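# Close the silver case's hasp over its catch

## Task

Rotate the hasp of the silver case downward until it sits over its catch, without shifting either case from its spot, and finish with neither gripper touching either case.

## Robot and tools

ROBOT. Two Piper arms, left_arm and right_arm, each a six-joint arm with a two-finger parallel gripper and a wrist camera. Calibrated base places in the scene frame: left_arm at (-0.018, +0.217, +0.040) m, right_arm at (+0.027, -0.300, +0.040) m, both essentially unrotated (quat_wxyz about (1, 0, 0, 0.004) and (1, 0, 0, 0.003)), with +z up.

FRAMES. Scene frame: origin at table height midway between the nominal bases, +x out over the table, +z up, left_arm on the +y side (arm names do not match image left/right). Every hand position, quaternion, velocity and target, plus each wrist camera pose, is given in that arm's own base frame. Fixed cameras and the table use the scene frame. Reported hand poses may be off by a few centimetres, more when reaching far. end_effector_position is the point between the finger pads, roughly 5 mm short of the tips; fingers point along the gripper's +z and close along its y.

ROW FORMAT. A row is always 16 numbers: left_arm x, y, z (metres, absolute, left base frame), qw, qx, qy, qz (absolute orientation, w first), opening; then the same eight for right_arm in the right base frame. Both arms must be filled in even if only one moves. Opening runs from -1 (closed) to +1 (fully open, 0.070 m); it is a command, so 0 means half-closed, not 'unchanged'. Closing fully takes about 1 s.

execute_actions(actions, cameras). actions is a list of actions; each action is a table of up to 15 rows, one row per 1/30 s control step, and the last row is held to fill 15 steps (0.5 s). Each target position must lie within 0.6 m of that gripper's current position along each of its own axes, or the action is rejected for both arms; the first action is checked against the latest reported state. An empty list just returns state and images. cameras chooses images: omit/null/["all"] for all, [] for none; names are cam_high, cam_low, cam_left_wrist, cam_right_wrist (each 896x504).

move(target, speed, blend, opening_speed, blocking, cameras). target is one 16-number row or a list of up to 15 rows, each an absolute pose per arm (no 0.6 m limit). Grippers travel straight lines from the current Hand target and rotate the short way. speed: m/s per arm path, 0.002 to 2.2, default 0.25 (rotation capped at twice that in rad/s); one value or one per target. blend: corner rounding radius in metres for lists, default 0. opening_speed: rate of the opening command per second on the -1..+1 scale, at least 0.2. blocking=false returns after about 0.5 s while the move continues; a new move takes over from the current point. Moves last at most 10 s and do not avoid obstacles or the other arm. Faster moves lag, overshoot and hit harder; aiming far past a contact pushes harder. Keep paths away from an arm's own base, which can flip the shoulder.

wait(seconds 0 to 10): arms hold their last command. stop(): brakes a running move. zoom_image(camera, region=[x0,y0,x1,y1] pixels, at most 504x504) enlarges part of a camera's latest image. read_manual(section="licences") only returns licence text. finished_scene(scene) ends the current scene irreversibly; give its number.

RESULTS. Each result gives per-arm end_effector_position and end_effector_quat_wxyz, Joint positions (last value is finger opening in metres), joint torques (include the arm's own weight; noisy, offset), grip_measured (opening on the command scale), Hand target (where the arm is now heading, possibly short of your command), Tool commands, and for execute_actions some per-step positions. A move adds a 'move:' line: done, off_target, moving, held or fault, plus limits such as paced (pose clipped) or held (steps withheld). Done or off_target says nothing about contact. Orientation commands are clipped to within 32 degrees of the current one each step, so big turns need several actions.

HOLDING STILL. For an idle arm, resend the exact pose from the last result at which it stopped, with its intended opening, in every call. To keep orientation, repeat the same target quaternion rather than copying the drifted reported one.

GRIPPING. Command about 0.05 below grip_measured at first contact for full force (about 20 N per pad); less for a lighter hold. Thin parts under 2 mm get less force. Fast closing can squeeze too hard.

AVOID. Dropping things, releasing moving parts, slamming, hard hits, very hard pushes, knocking anything off the table, and contact between the arms (the clearance check does not guarantee separation; never close a gripper on the other arm's fingers). If contact torque reaches a joint limit (21.3 N m for waist, shoulder and elbow; 7.44 N m for the three wrist joints, whose motors give only about 4 N m) that arm stops for 10 s. Holding loads, reaching out or pushing against something heats motors: a MOTOR HOT line appears at 65 °C, and at 80 °C the arm goes limp for 30 to 60 s. The simulation keeps running while you think; an idle arm holds its last command. For this task, press the hasp down gently, keep both cases in place, then lift the grippers clear of both cases before finishing.

Each tool is called after "Request:" as name([rows], argument=value, ...), one row to a line, values as JSON.

## Session

Request:
execute_actions(actions=[])

Scene clock: 0.00 s.
left_arm: end_effector_position=(+0.0276, -0.2227, +0.3259) grip_measured=+0.98 end_effector_quat_wxyz=(+0.414, +0.793, +0.405, -0.190) | right_arm: end_effector_position=(+0.1853, +0.0888, +0.0899) grip_measured=+0.99 end_effector_quat_wxyz=(+0.046, +0.390, +0.919, -0.032)
Joint positions: left_arm=[-1.135 0.757 -1.038 -0.365 1.06 1.09 0.069] | right_arm=[0.568 1.335 -0.768 -0.126 1.094 1.428 0.07]
Joint torques (N m): no reading
Motor temperatures (°C): left_arm=[25 27 24 31 26 30] | right_arm=[24 34 31 32 31 28]
Hand target: left_arm +0.0276, -0.2227, +0.3259; +0.414, +0.793, +0.405, -0.190 | right_arm +0.1853, +0.0888, +0.0899; +0.046, +0.390, +0.919, -0.032
Tool commands: left_gripper/opening=+1.0 right_gripper/opening=+1.0

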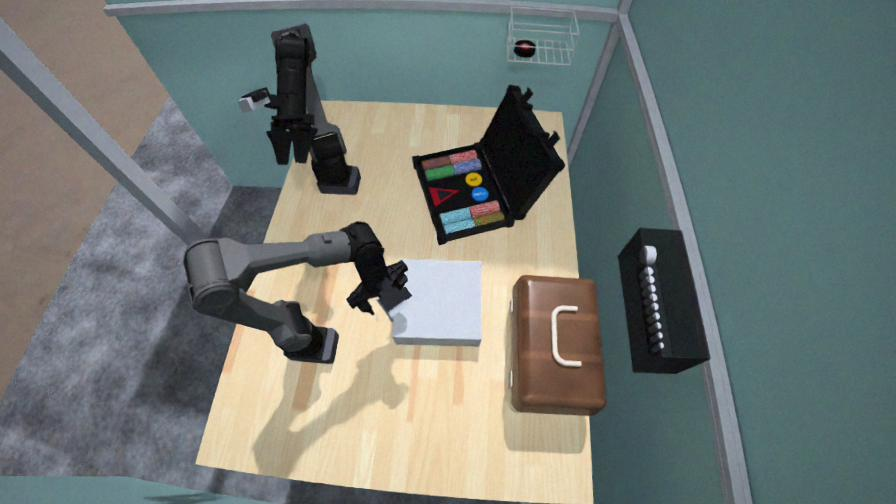

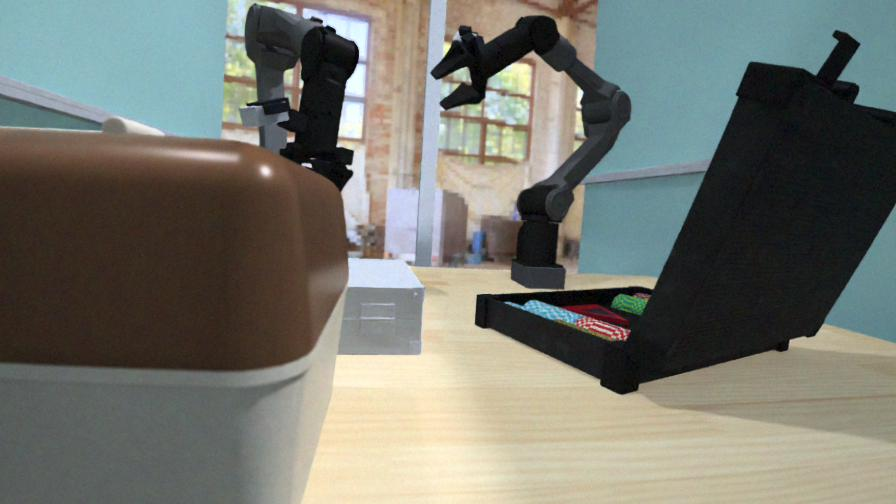

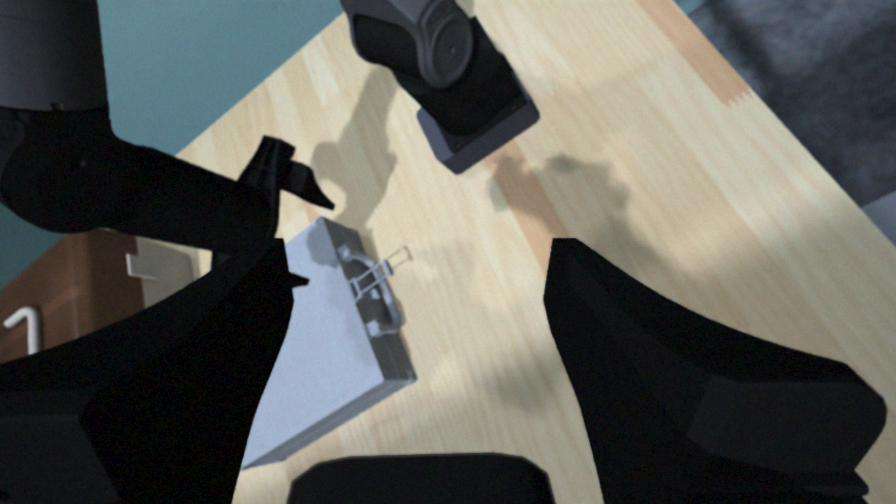

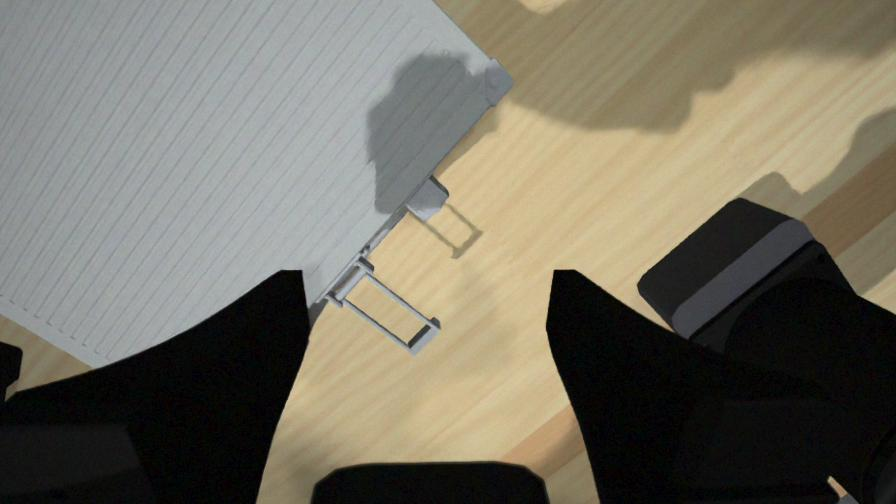

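Request:
zoom_image(camera="cam_right_wrist", region=[280, 40, 580, 370])

Request:
zoom_image(camera="cam_left_wrist", region=[280, 190, 440, 400])

Scaled by 1.527.

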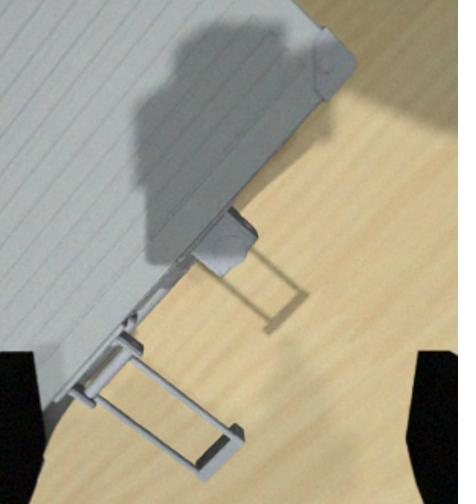

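Scaled by 2.400.

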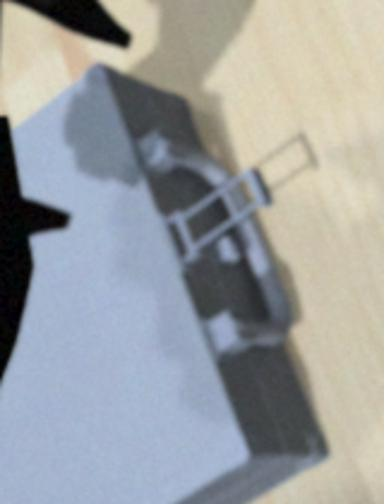

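Request:
move([
  [0.20,-0.27,0.25,0.234,0.4128,0.8732,-0.1106,-1,0.150,0.1237,0.11,0.183,-0.683,0.683,-0.183,-1],
  [0.315,-0.3895,0.09,0.234,0.4128,0.8732,-0.1106,-1,0.150,0.1237,0.075,0.183,-0.683,0.683,-0.183,-1],
], speed=[0.5,0.25], blend=[0.03,0])

Request:
zoom_image(camera="cam_right_wrist", region=[248, 90, 648, 390])

Scene clock: 168.13 s.
left_arm: end_effector_position=(+0.2633, -0.3348, +0.1587) grip_measured=-1.00 end_effector_quat_wxyz=(+0.233, +0.413, +0.874, -0.110) | right_arm: end_effector_position=(+0.1499, +0.1237, +0.0831) grip_measured=-1.00 end_effector_quat_wxyz=(-0.183, +0.683, -0.683, +0.183)
Joint positions: left_arm=[-0.912 1.679 -1.311 0.021 0.77 -0.041 0] | right_arm=[1.265 1.103 -0.443 -0.635 0.933 0.064 0]
Joint torques (N m): left_arm=[-0.1 -8.09 -3.82 0 -0.81 -0.18] | right_arm=[0.04 -2.63 -5.8 -0.45 0.2 -0.03]
Motor temperatures (°C): left_arm=[25 27 25 31 27 30] | right_arm=[24 34 32 32 30 28]
Hand target: left_arm +0.2632, -0.3351, +0.1584; +0.233, +0.413, +0.874, -0.110 | right_arm +0.1500, +0.1237, +0.0832; -0.183, +0.683, -0.683, +0.183
Off the commanded pose: left_arm 0.102 m, 0 deg | right_arm 0.008 m, 0 deg.
move: held (left_arm; a check stopped the path), off_target (right_arm; braked when a check withheld steps of left_arm); path passed 1 of 2 targets; limits=held
pose unreachable (left arm): on one or more control steps of this call, first in action 0 (counted from 0), this arm could not follow its commanded pose, so it was not sent that pose on those steps. It may still have moved: this result reports where it is.
cause: moving toward the commanded pose would bring a part of the arm too close to another arm (a part of this arm just beyond joint 6 (wrist roll) and a part of the right arm just beyond its joint 6 (wrist roll)).

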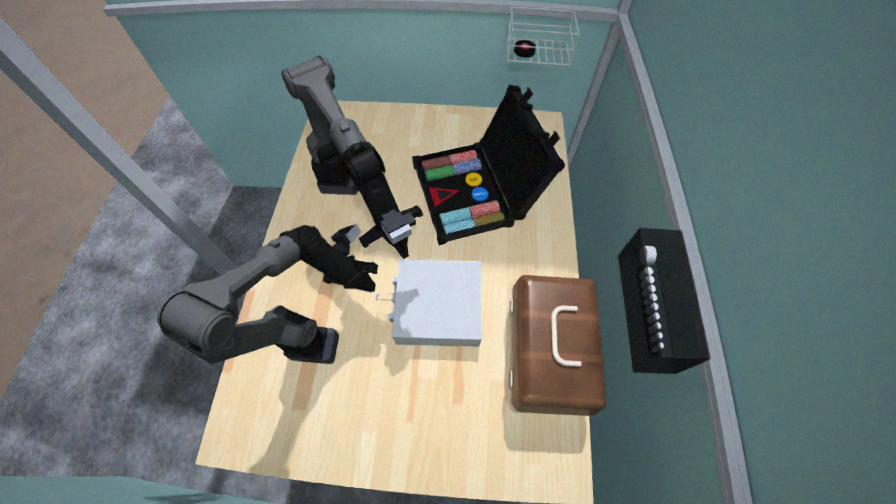

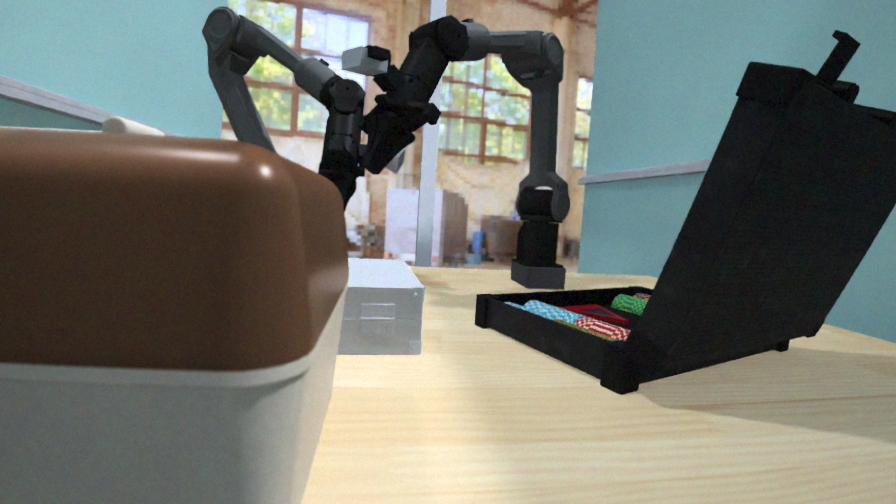

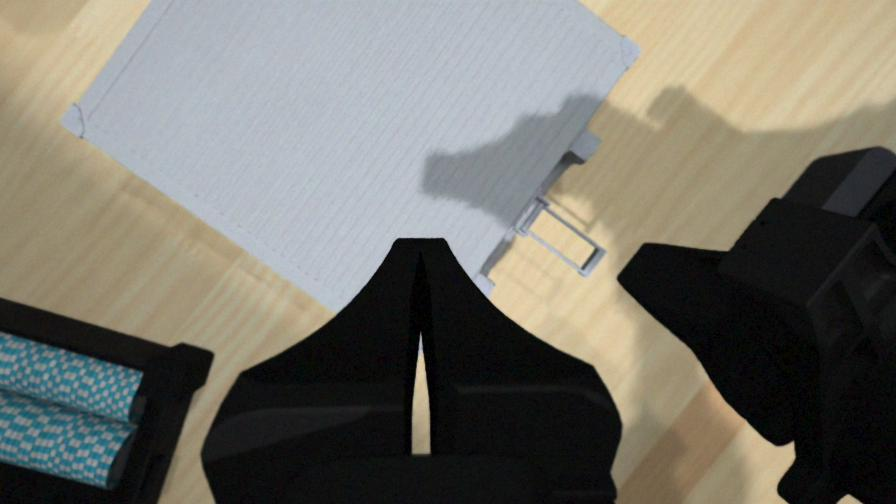

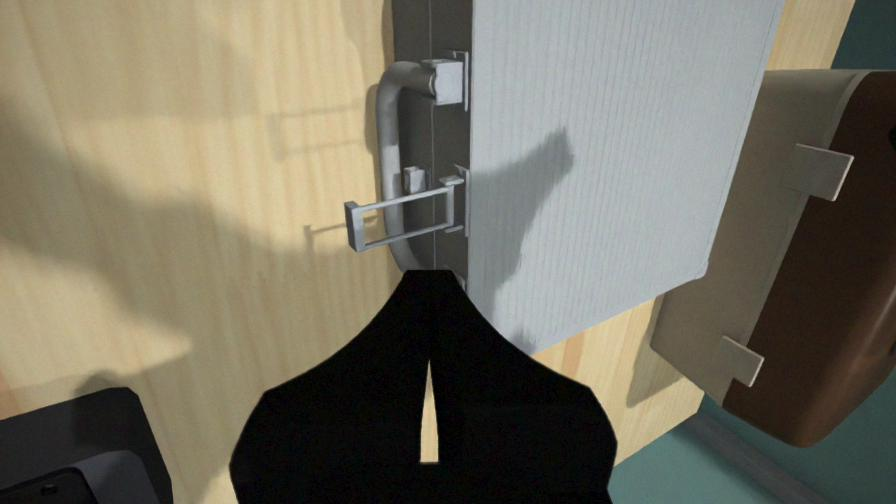

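Scaled by 1.260.

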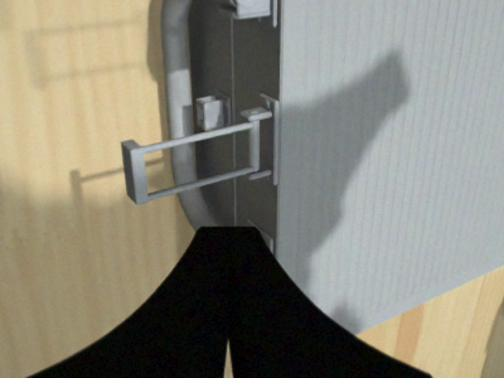

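Request:
move([
  [0.375,-0.3845,0.12,0.234,0.4128,0.8732,-0.1106,-1,0.154,0.126,0.070,0.183,-0.683,0.683,-0.183,-1],
  [0.375,-0.3845,0.058,0.234,0.4128,0.8732,-0.1106,-1,0.154,0.126,0.050,0.183,-0.683,0.683,-0.183,-1],
], speed=[0.25,0.1], blend=[0.02,0])

Request:
zoom_image(camera="cam_right_wrist", region=[248, 90, 648, 390])

Scene clock: 202.23 s.
left_arm: end_effector_position=(+0.3746, -0.3842, +0.0570) grip_measured=-1.00 end_effector_quat_wxyz=(+0.233, +0.413, +0.874, -0.110) | right_arm: end_effector_position=(+0.1539, +0.1260, +0.0498) grip_measured=-1.00 end_effector_quat_wxyz=(-0.183, +0.683, -0.683, +0.183)
Joint positions: left_arm=[-0.776 2.165 -1.642 -0.093 0.618 0.168 0] | right_arm=[1.242 1.217 -0.357 -0.751 0.766 0.216 0]
Joint torques (N m): left_arm=[-0.08 -14.2 -5.66 -0.23 -0.62 -0.07] | right_arm=[0.24 -3.23 -5.2 -0.27 0.33 0]
Motor temperatures (°C): left_arm=[25 28 25 31 27 30] | right_arm=[24 34 32 32 30 28]
Hand target: left_arm +0.3750, -0.3845, +0.0580; +0.234, +0.413, +0.873, -0.111 | right_arm +0.1540, +0.1260, +0.0500; -0.183, +0.683, -0.683, +0.183
Off the commanded pose: left_arm 0.001 m, 0 deg | right_arm 0.000 m, 0 deg.
move: done

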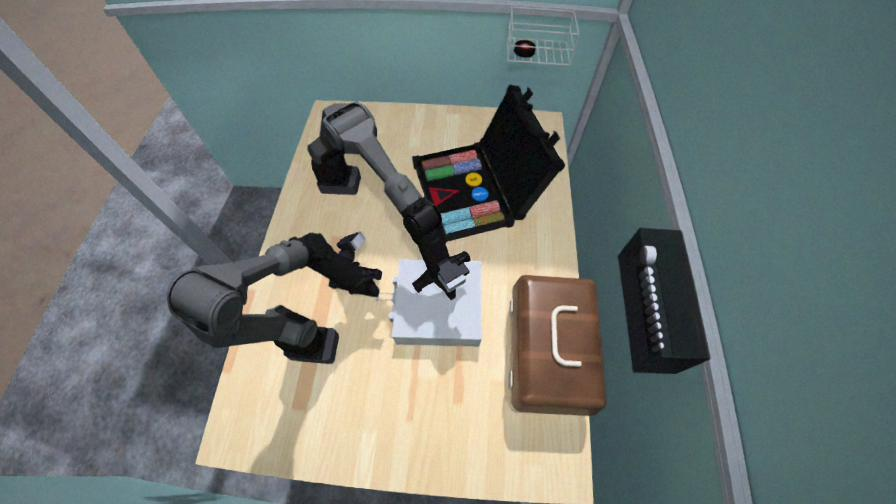

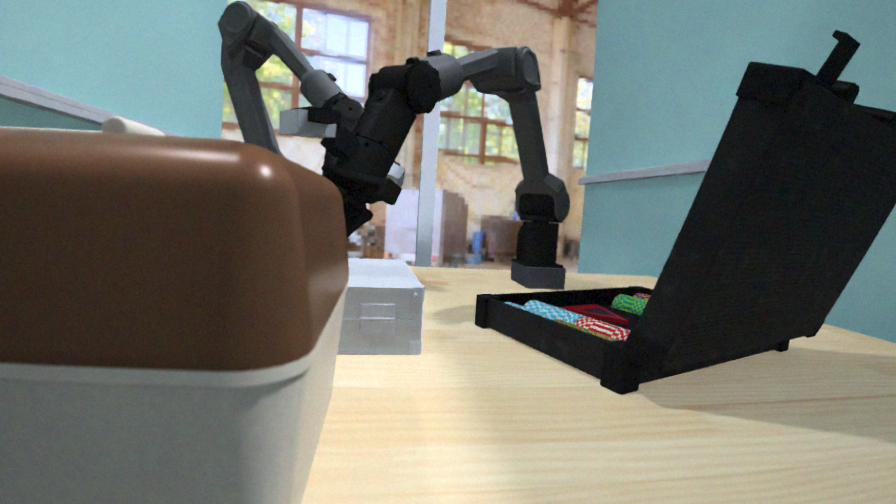

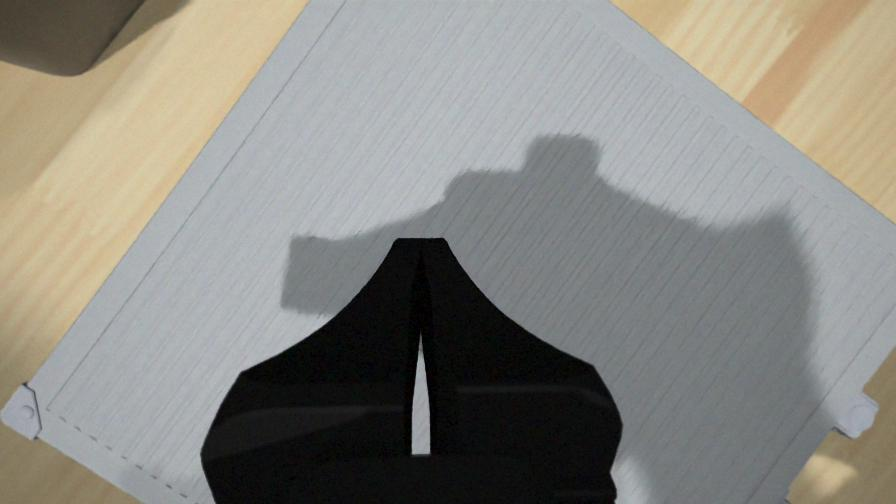

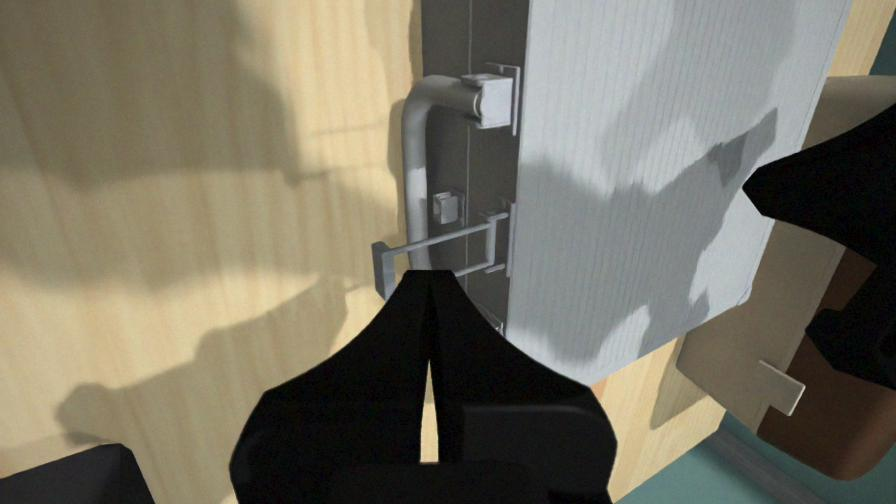

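Scaled by 1.260.

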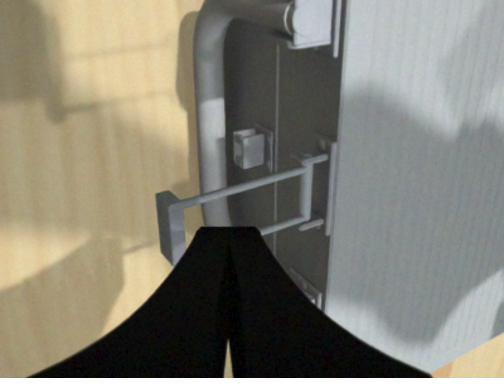

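Request:
move(target=[0.375,-0.3845,0.048,0.234,0.4128,0.8732,-0.1106,-1,0.154,0.126,0.050,0.183,-0.683,0.683,-0.183,-1], speed=0.05, cameras=[])

Request:
move(target=[0.375,-0.3845,0.044,0.234,0.4128,0.8732,-0.1106,-1,0.154,0.126,0.050,0.183,-0.683,0.683,-0.183,-1], speed=0.03, cameras=["cam_left_wrist"])

Scene clock: 216.00 s.
left_arm: end_effector_position=(+0.3750, -0.3845, +0.0482) grip_measured=-1.00 end_effector_quat_wxyz=(+0.234, +0.413, +0.873, -0.111) | right_arm: end_effector_position=(+0.1539, +0.1260, +0.0498) grip_measured=-1.00 end_effector_quat_wxyz=(-0.183, +0.683, -0.683, +0.183)
Joint positions: left_arm=[-0.776 2.177 -1.625 -0.097 0.586 0.173 0] | right_arm=[1.242 1.217 -0.357 -0.751 0.766 0.216 0]
Joint torques (N m): left_arm=[-0.07 -13.06 -3.89 -0.26 -0.65 0.03] | right_arm=[1.2 -4.51 -5.3 -0.22 0.2 0.01]
Motor temperatures (°C): left_arm=[25 29 25 31 26 30] | right_arm=[24 34 32 32 30 28]
Hand target: left_arm +0.3750, -0.3845, +0.0480; +0.234, +0.413, +0.873, -0.111 | right_arm +0.1540, +0.1260, +0.0500; -0.183, +0.683, -0.683, +0.183
Off the commanded pose: left_arm 0.000 m, 0 deg | right_arm 0.000 m, 0 deg.
move: done
No camera images: "cameras" was empty.

Scene clock: 216.70 s.
left_arm: end_effector_position=(+0.3752, -0.3847, +0.0453) grip_measured=-1.00 end_effector_quat_wxyz=(+0.235, +0.413, +0.873, -0.111) | right_arm: end_effector_position=(+0.1539, +0.1260, +0.0498) grip_measured=-1.00 end_effector_quat_wxyz=(-0.183, +0.683, -0.683, +0.183)
Joint positions: left_arm=[-0.776 2.181 -1.619 -0.099 0.574 0.176 0] | right_arm=[1.242 1.217 -0.357 -0.751 0.766 0.216 0]
Joint torques (N m): left_arm=[-0.03 -10.66 -2.82 -0.24 -0.63 0.06] | right_arm=[1.34 -4.59 -4.87 -0.19 0.17 -0.01]
Motor temperatures (°C): left_arm=[25 29 25 31 26 30] | right_arm=[24 34 32 32 30 28]
Hand target: left_arm +0.3750, -0.3845, +0.0440; +0.234, +0.413, +0.873, -0.111 | right_arm +0.1540, +0.1260, +0.0500; -0.183, +0.683, -0.683, +0.183
Off the commanded pose: left_arm 0.001 m, 0 deg | right_arm 0.000 m, 0 deg.
move: done
Images, in order (width x height): cam_left_wrist 896x504.

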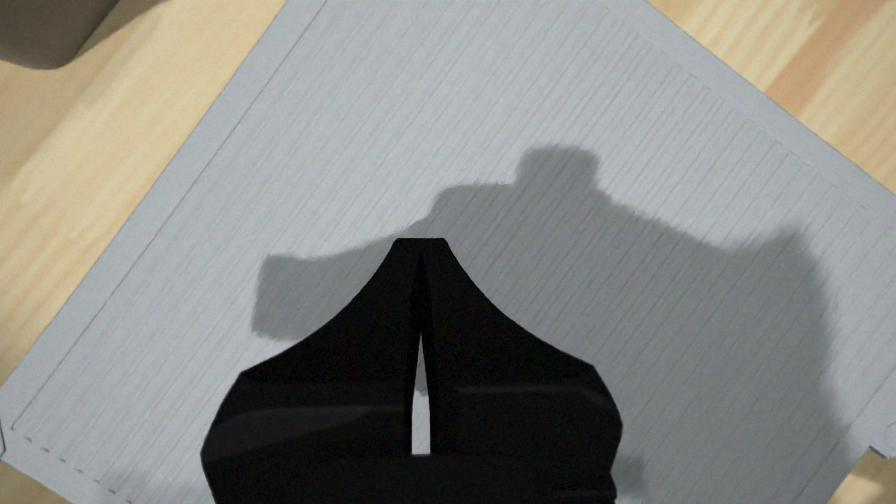

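Request:
move(target=[0.375,-0.3845,0.0405,0.234,0.4128,0.8732,-0.1106,-1,0.154,0.126,0.042,0.183,-0.683,0.683,-0.183,-1], speed=0.03)

Request:
zoom_image(camera="cam_right_wrist", region=[298, 90, 598, 315])

Scene clock: 231.10 s.
left_arm: end_effector_position=(+0.3755, -0.3850, +0.0434) grip_measured=-1.00 end_effector_quat_wxyz=(+0.237, +0.413, +0.873, -0.112) | right_arm: end_effector_position=(+0.1540, +0.1261, +0.0420) grip_measured=-1.00 end_effector_quat_wxyz=(-0.183, +0.683, -0.683, +0.183)
Joint positions: left_arm=[-0.776 2.184 -1.614 -0.1 0.564 0.178 0] | right_arm=[1.242 1.246 -0.336 -0.789 0.73 0.268 0]
Joint torques (N m): left_arm=[0.26 4.94 2.73 -0.14 0.29 0.07] | right_arm=[1.39 -2.77 -4.49 -0.37 0.38 -0.02]
Motor temperatures (°C): left_arm=[25 29 25 31 26 30] | right_arm=[24 34 32 32 30 28]
Hand target: left_arm +0.3750, -0.3845, +0.0405; +0.234, +0.413, +0.873, -0.111 | right_arm +0.1540, +0.1260, +0.0420; -0.183, +0.683, -0.683, +0.183
Off the commanded pose: left_arm 0.003 m, 0 deg | right_arm 0.000 m, 0 deg.
move: done

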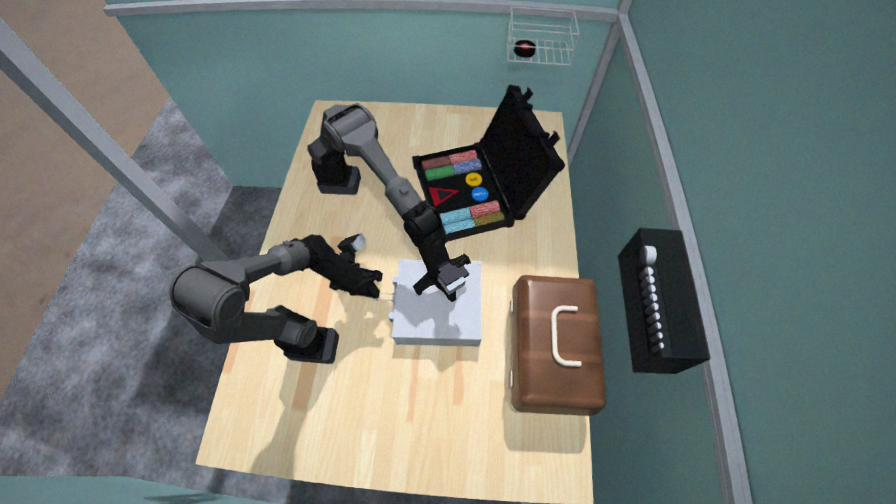

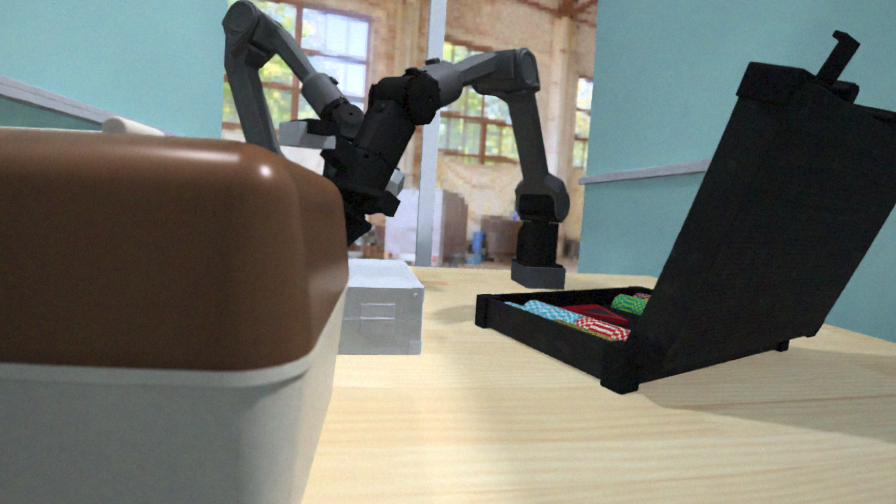

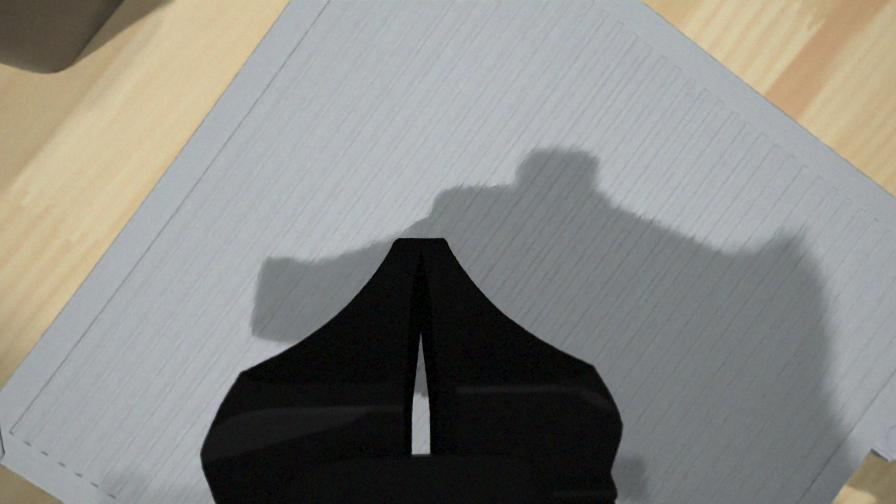

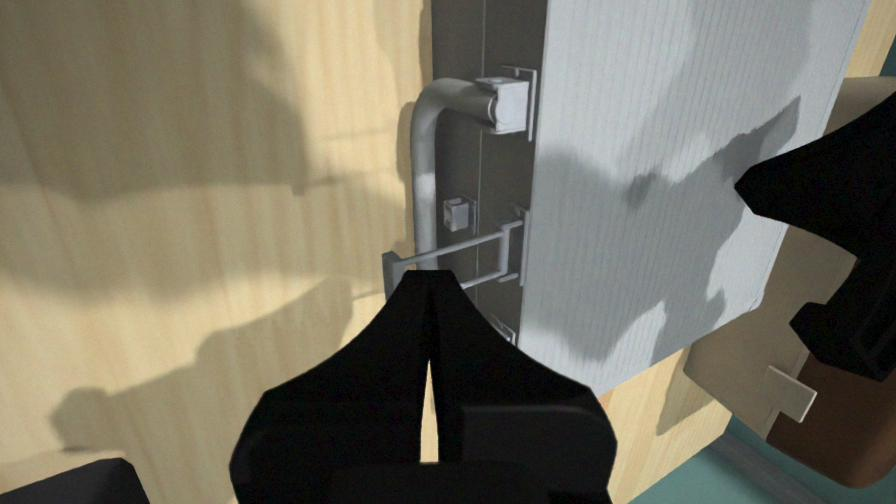

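Scaled by 1.680.

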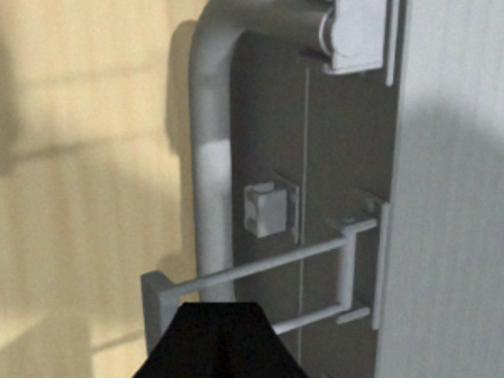

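Request:
move([
  [0.375,-0.3845,0.0425,0.234,0.4128,0.8732,-0.1106,-1,0.1577,0.126,0.032,0.183,-0.683,0.683,-0.183,-1],
  [0.375,-0.3845,0.0425,0.234,0.4128,0.8732,-0.1106,-1,0.1628,0.126,0.016,0.183,-0.683,0.683,-0.183,-1],
], speed=0.05, blend=0.004, cameras=["cam_right_wrist"])

Request:
zoom_image(camera="cam_right_wrist", region=[298, 90, 598, 315])

Scene clock: 250.00 s.
left_arm: end_effector_position=(+0.3749, -0.3845, +0.0431) grip_measured=-1.00 end_effector_quat_wxyz=(+0.234, +0.413, +0.873, -0.111) | right_arm: end_effector_position=(+0.1629, +0.1262, +0.0160) grip_measured=-1.00 end_effector_quat_wxyz=(-0.183, +0.683, -0.683, +0.183)
Joint positions: left_arm=[-0.776 2.184 -1.615 -0.099 0.569 0.177 0] | right_arm=[1.18 1.375 -0.286 -0.987 0.587 0.456 0]
Joint torques (N m): left_arm=[0.97 3.51 3.84 0.1 3.82 -0.17] | right_arm=[0.34 -3.7 -3.51 0 0.45 -0.01]
Motor temperatures (°C): left_arm=[25 28 25 31 30 30] | right_arm=[24 33 32 32 30 27]
Hand target: left_arm +0.3750, -0.3845, +0.0425; +0.234, +0.413, +0.873, -0.111 | right_arm +0.1628, +0.1260, +0.0160; -0.183, +0.683, -0.683, +0.183
Off the commanded pose: left_arm 0.001 m, 0 deg | right_arm 0.000 m, 0 deg.
move: done
Images, in order (width x height): cam_right_wrist 896x504.

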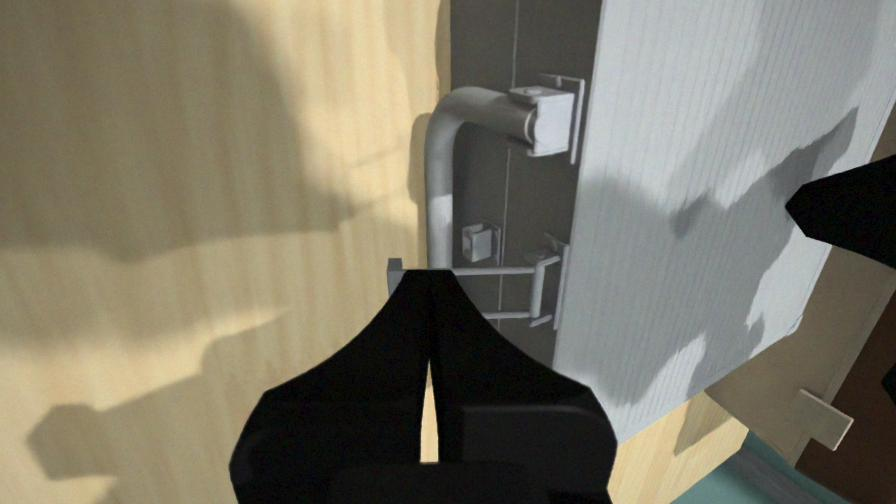

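Scaled by 1.680.

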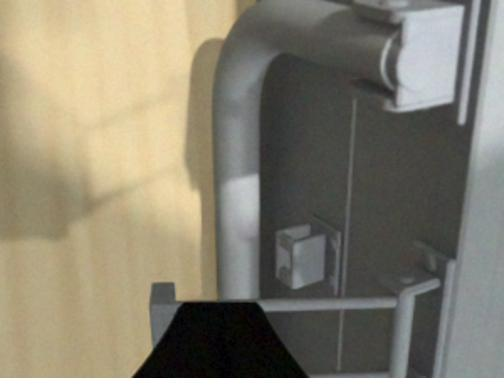

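Request:
move([
  [0.375,-0.3845,0.0445,0.234,0.4128,0.8732,-0.1106,-1,0.1635,0.126,0.006,0.183,-0.683,0.683,-0.183,-1],
  [0.375,-0.3845,0.0445,0.234,0.4128,0.8732,-0.1106,-1,0.168,0.126,-0.0025,0.183,-0.683,0.683,-0.183,-1],
], speed=0.05, blend=0.004, cameras=["cam_right_wrist"])

Request:
zoom_image(camera="cam_right_wrist", region=[348, 90, 648, 315])

Scene clock: 260.23 s.
left_arm: end_effector_position=(+0.3745, -0.3842, +0.0433) grip_measured=-1.00 end_effector_quat_wxyz=(+0.233, +0.413, +0.874, -0.110) | right_arm: end_effector_position=(+0.1681, +0.1262, -0.0024) grip_measured=-1.00 end_effector_quat_wxyz=(-0.183, +0.683, -0.683, +0.183)
Joint positions: left_arm=[-0.776 2.184 -1.618 -0.099 0.576 0.176 0] | right_arm=[1.146 1.48 -0.257 -1.2 0.511 0.669 0]
Joint torques (N m): left_arm=[0.59 -1.07 2.19 0.14 3.07 -0.16] | right_arm=[0.46 -4.19 -2.87 -0.05 0.65 0]
Motor temperatures (°C): left_arm=[25 28 25 31 34 30] | right_arm=[24 33 32 32 30 27]
Hand target: left_arm +0.3750, -0.3845, +0.0445; +0.234, +0.413, +0.873, -0.111 | right_arm +0.1680, +0.1260, -0.0025; -0.183, +0.683, -0.683, +0.183
Off the commanded pose: left_arm 0.001 m, 0 deg | right_arm 0.000 m, 0 deg.
move: done
Images, in order (width x height): cam_right_wrist 896x504.

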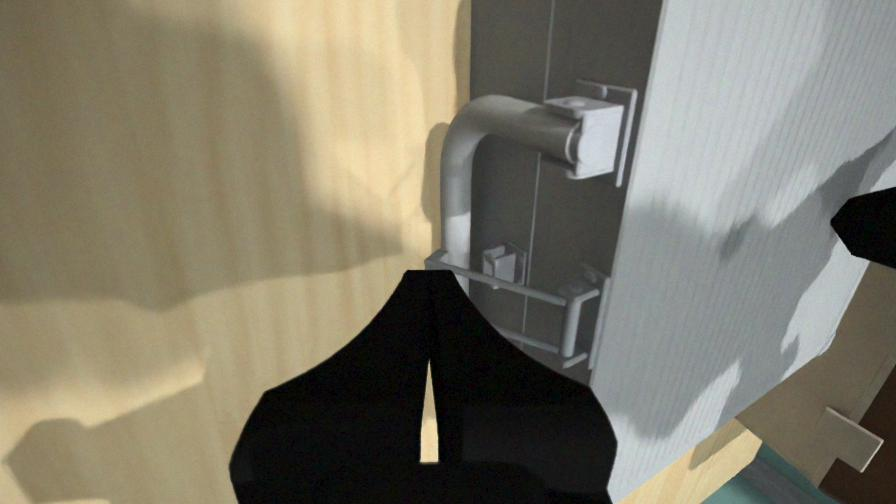

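Scaled by 1.680.

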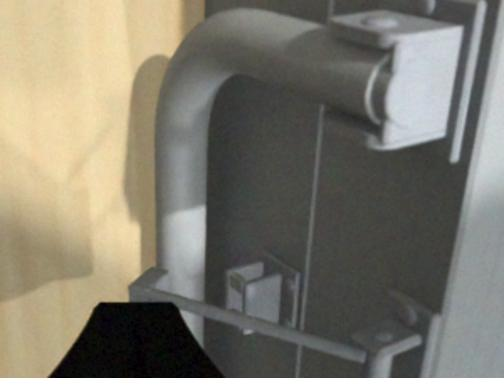

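Request:
move([
  [0.375,-0.3845,0.0445,0.234,0.4128,0.8732,-0.1106,-1,0.1757,0.126,-0.0075,0.183,-0.683,0.683,-0.183,-1],
  [0.375,-0.3845,0.0445,0.234,0.4128,0.8732,-0.1106,-1,0.182,0.126,-0.0095,0.183,-0.683,0.683,-0.183,-1],
], speed=0.04, blend=0.004, cameras=["cam_right_wrist"])

Request:
zoom_image(camera="cam_right_wrist", region=[398, 90, 698, 315])

Scene clock: 270.87 s.
left_arm: end_effector_position=(+0.3748, -0.3844, +0.0440) grip_measured=-1.00 end_effector_quat_wxyz=(+0.233, +0.413, +0.873, -0.110) | right_arm: end_effector_position=(+0.1821, +0.1260, -0.0095) grip_measured=-1.00 end_effector_quat_wxyz=(-0.183, +0.683, -0.683, +0.183)
Joint positions: left_arm=[-0.776 2.183 -1.619 -0.099 0.576 0.176 0] | right_arm=[1.057 1.539 -0.268 -1.347 0.463 0.744 0]
Joint torques (N m): left_arm=[0 -9.41 -3.23 -0.21 0.19 0.05] | right_arm=[0.61 -4.46 -3.4 0.02 0.58 0.07]
Motor temperatures (°C): left_arm=[25 28 25 31 31 30] | right_arm=[24 34 31 32 30 27]
Hand target: left_arm +0.3750, -0.3845, +0.0445; +0.234, +0.413, +0.873, -0.111 | right_arm +0.1820, +0.1260, -0.0095; -0.183, +0.683, -0.683, +0.183
Off the commanded pose: left_arm 0.001 m, 0 deg | right_arm 0.000 m, 0 deg.
move: done; blend cut to 0.0033 m at target 1
Images, in order (width x height): cam_right_wrist 896x504.

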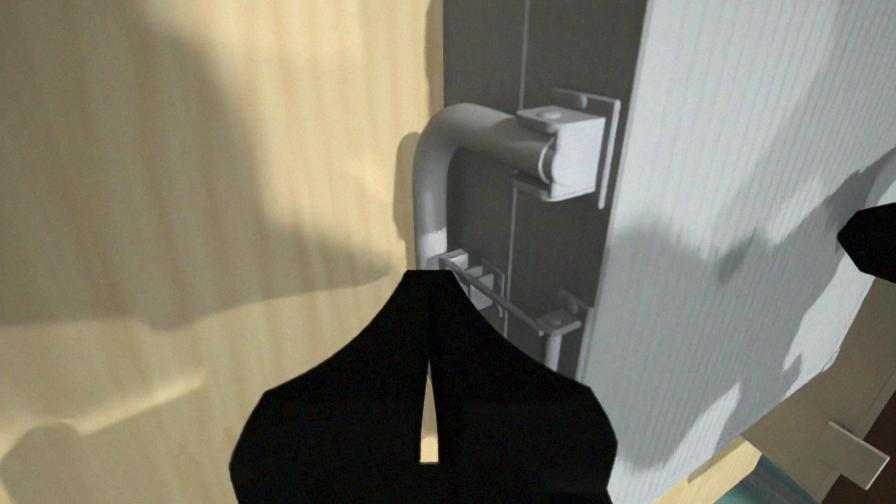

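Scaled by 1.680.

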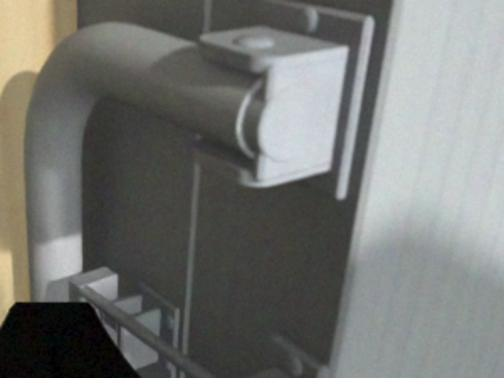

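Request:
move(target=[0.375,-0.3845,0.0425,0.234,0.4128,0.8732,-0.1106,-1,0.186,0.126,-0.0095,0.183,-0.683,0.683,-0.183,-1], speed=0.03, cameras=["cam_right_wrist"])

Request:
zoom_image(camera="cam_right_wrist", region=[398, 90, 698, 315])

Scene clock: 284.07 s.
left_arm: end_effector_position=(+0.3757, -0.3852, +0.0446) grip_measured=-1.00 end_effector_quat_wxyz=(+0.237, +0.413, +0.873, -0.111) | right_arm: end_effector_position=(+0.1855, +0.1258, -0.0097) grip_measured=-1.00 end_effector_quat_wxyz=(-0.183, +0.683, -0.683, +0.183)
Joint positions: left_arm=[-0.776 2.183 -1.618 -0.099 0.568 0.177 0] | right_arm=[1.035 1.545 -0.275 -1.36 0.454 0.737 0]
Joint torques (N m): left_arm=[-0.13 -4.99 -0.28 -0.24 0.27 0.02] | right_arm=[-0.24 -4.03 -5.51 -0.73 0.92 0.06]
Motor temperatures (°C): left_arm=[25 28 25 31 29 30] | right_arm=[24 34 31 32 30 27]
Hand target: left_arm +0.3750, -0.3845, +0.0425; +0.234, +0.413, +0.873, -0.111 | right_arm +0.1860, +0.1260, -0.0095; -0.183, +0.683, -0.683, +0.183
Off the commanded pose: left_arm 0.002 m, 0 deg | right_arm 0.001 m, 0 deg.
move: done
Images, in order (width x height): cam_right_wrist 896x504.

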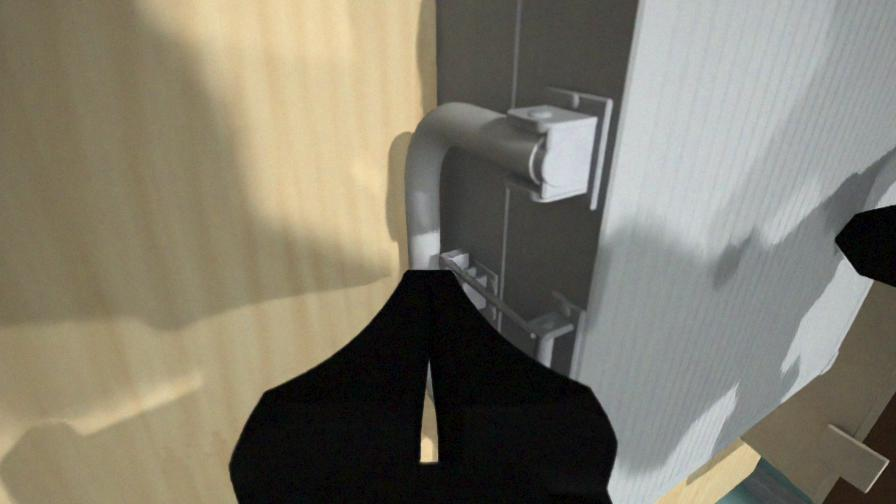

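Scaled by 1.680.

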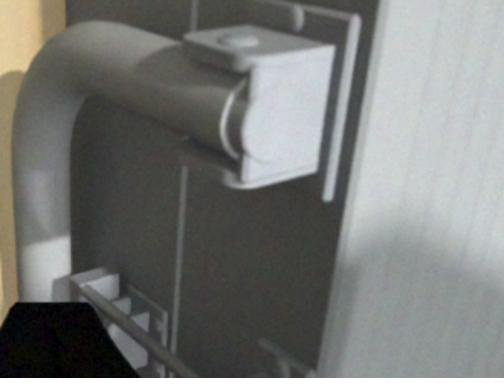

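Request:
move(target=[0.375,-0.3845,0.0415,0.234,0.4128,0.8732,-0.1106,-1,0.189,0.126,-0.0095,0.183,-0.683,0.683,-0.183,-1], speed=0.03, cameras=["cam_right_wrist","cam_high"])

Request:
zoom_image(camera="cam_right_wrist", region=[398, 90, 698, 315])

Scene clock: 293.37 s.
left_arm: end_effector_position=(+0.3751, -0.3845, +0.0430) grip_measured=-1.00 end_effector_quat_wxyz=(+0.235, +0.413, +0.873, -0.111) | right_arm: end_effector_position=(+0.1888, +0.1259, -0.0094) grip_measured=-1.00 end_effector_quat_wxyz=(-0.183, +0.683, -0.683, +0.183)
Joint positions: left_arm=[-0.776 2.184 -1.614 -0.099 0.567 0.177 0] | right_arm=[1.017 1.549 -0.281 -1.371 0.449 0.73 0]
Joint torques (N m): left_arm=[-3.22 4.27 6.73 -0.62 3.83 -0.01] | right_arm=[-1.06 -5.51 -8.98 -1.52 3.04 0.05]
Motor temperatures (°C): left_arm=[25 28 25 31 33 30] | right_arm=[24 34 32 32 32 27]
Hand target: left_arm +0.3750, -0.3845, +0.0415; +0.234, +0.413, +0.873, -0.111 | right_arm +0.1890, +0.1260, -0.0095; -0.183, +0.683, -0.683, +0.183
Off the commanded pose: left_arm 0.001 m, 0 deg | right_arm 0.000 m, 0 deg.
move: done
Images, in order (width x height): cam_high 896x504, cam_right_wrist 896x504.

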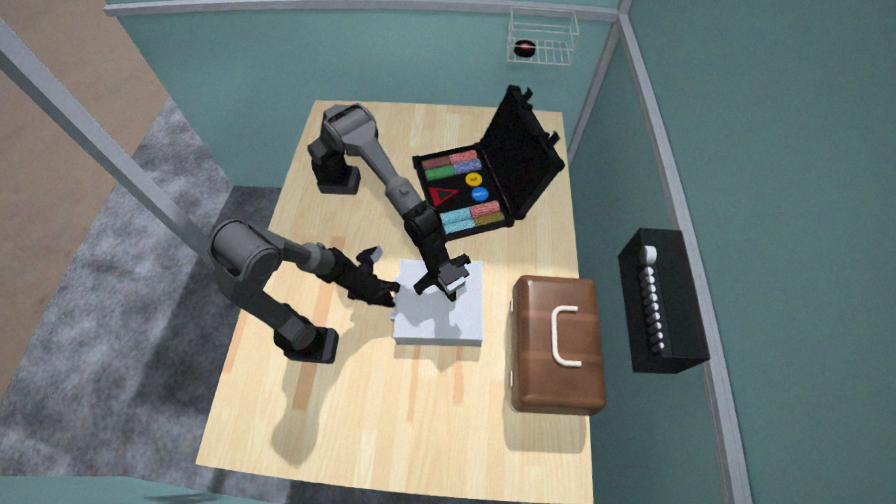

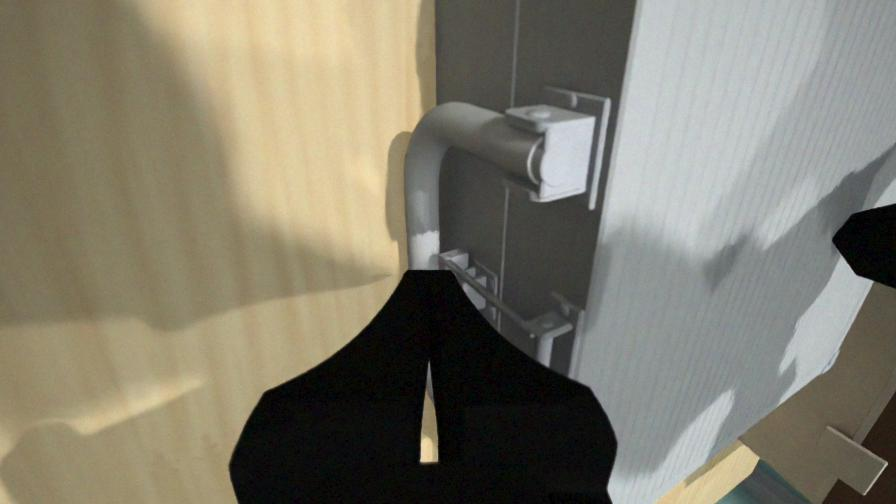

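Scaled by 1.680.

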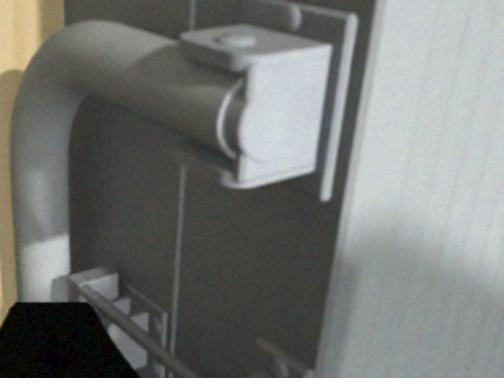

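Request:
move(target=[0.375,-0.3845,0.044,0.234,0.4128,0.8732,-0.1106,-1,0.150,0.126,0.0,0.183,-0.683,0.683,-0.183,-1], speed=0.08, cameras=["cam_right_wrist"])

Request:
zoom_image(camera="cam_right_wrist", region=[448, 90, 748, 315])

Scene clock: 312.77 s.
left_arm: end_effector_position=(+0.3743, -0.3849, +0.0435) grip_measured=-1.00 end_effector_quat_wxyz=(+0.233, +0.413, +0.873, -0.111) | right_arm: end_effector_position=(+0.1497, +0.1257, -0.0001) grip_measured=-1.00 end_effector_quat_wxyz=(-0.183, +0.683, -0.683, +0.183)
Joint positions: left_arm=[-0.777 2.184 -1.618 -0.1 0.574 0.176 0] | right_arm=[1.272 1.444 -0.237 -1.096 0.567 0.68 0]
Joint torques (N m): left_arm=[-0.11 0.35 2.6 -0.07 3.26 -0.18] | right_arm=[0.39 -4.22 -4.25 -0.4 0.36 0.13]
Motor temperatures (°C): left_arm=[25 28 25 32 36 30] | right_arm=[24 34 32 32 32 27]
Hand target: left_arm +0.3750, -0.3845, +0.0440; +0.234, +0.413, +0.873, -0.111 | right_arm +0.1500, +0.1260, +0.0000; -0.183, +0.683, -0.683, +0.183
Off the commanded pose: left_arm 0.001 m, 0 deg | right_arm 0.000 m, 0 deg.
move: done
Images, in order (width x height): cam_right_wrist 896x504.

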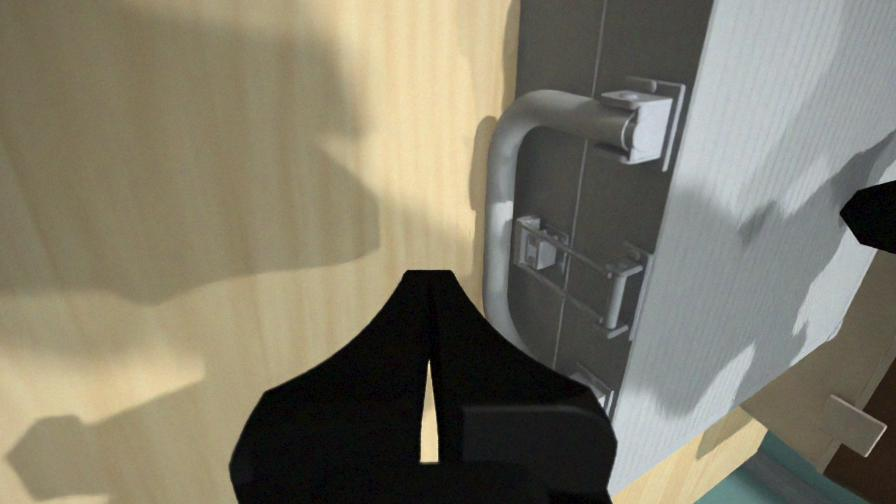

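Scaled by 1.680.

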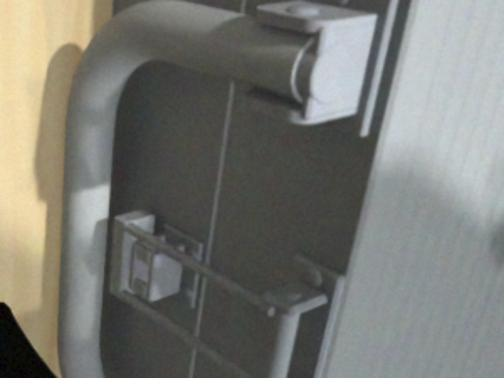

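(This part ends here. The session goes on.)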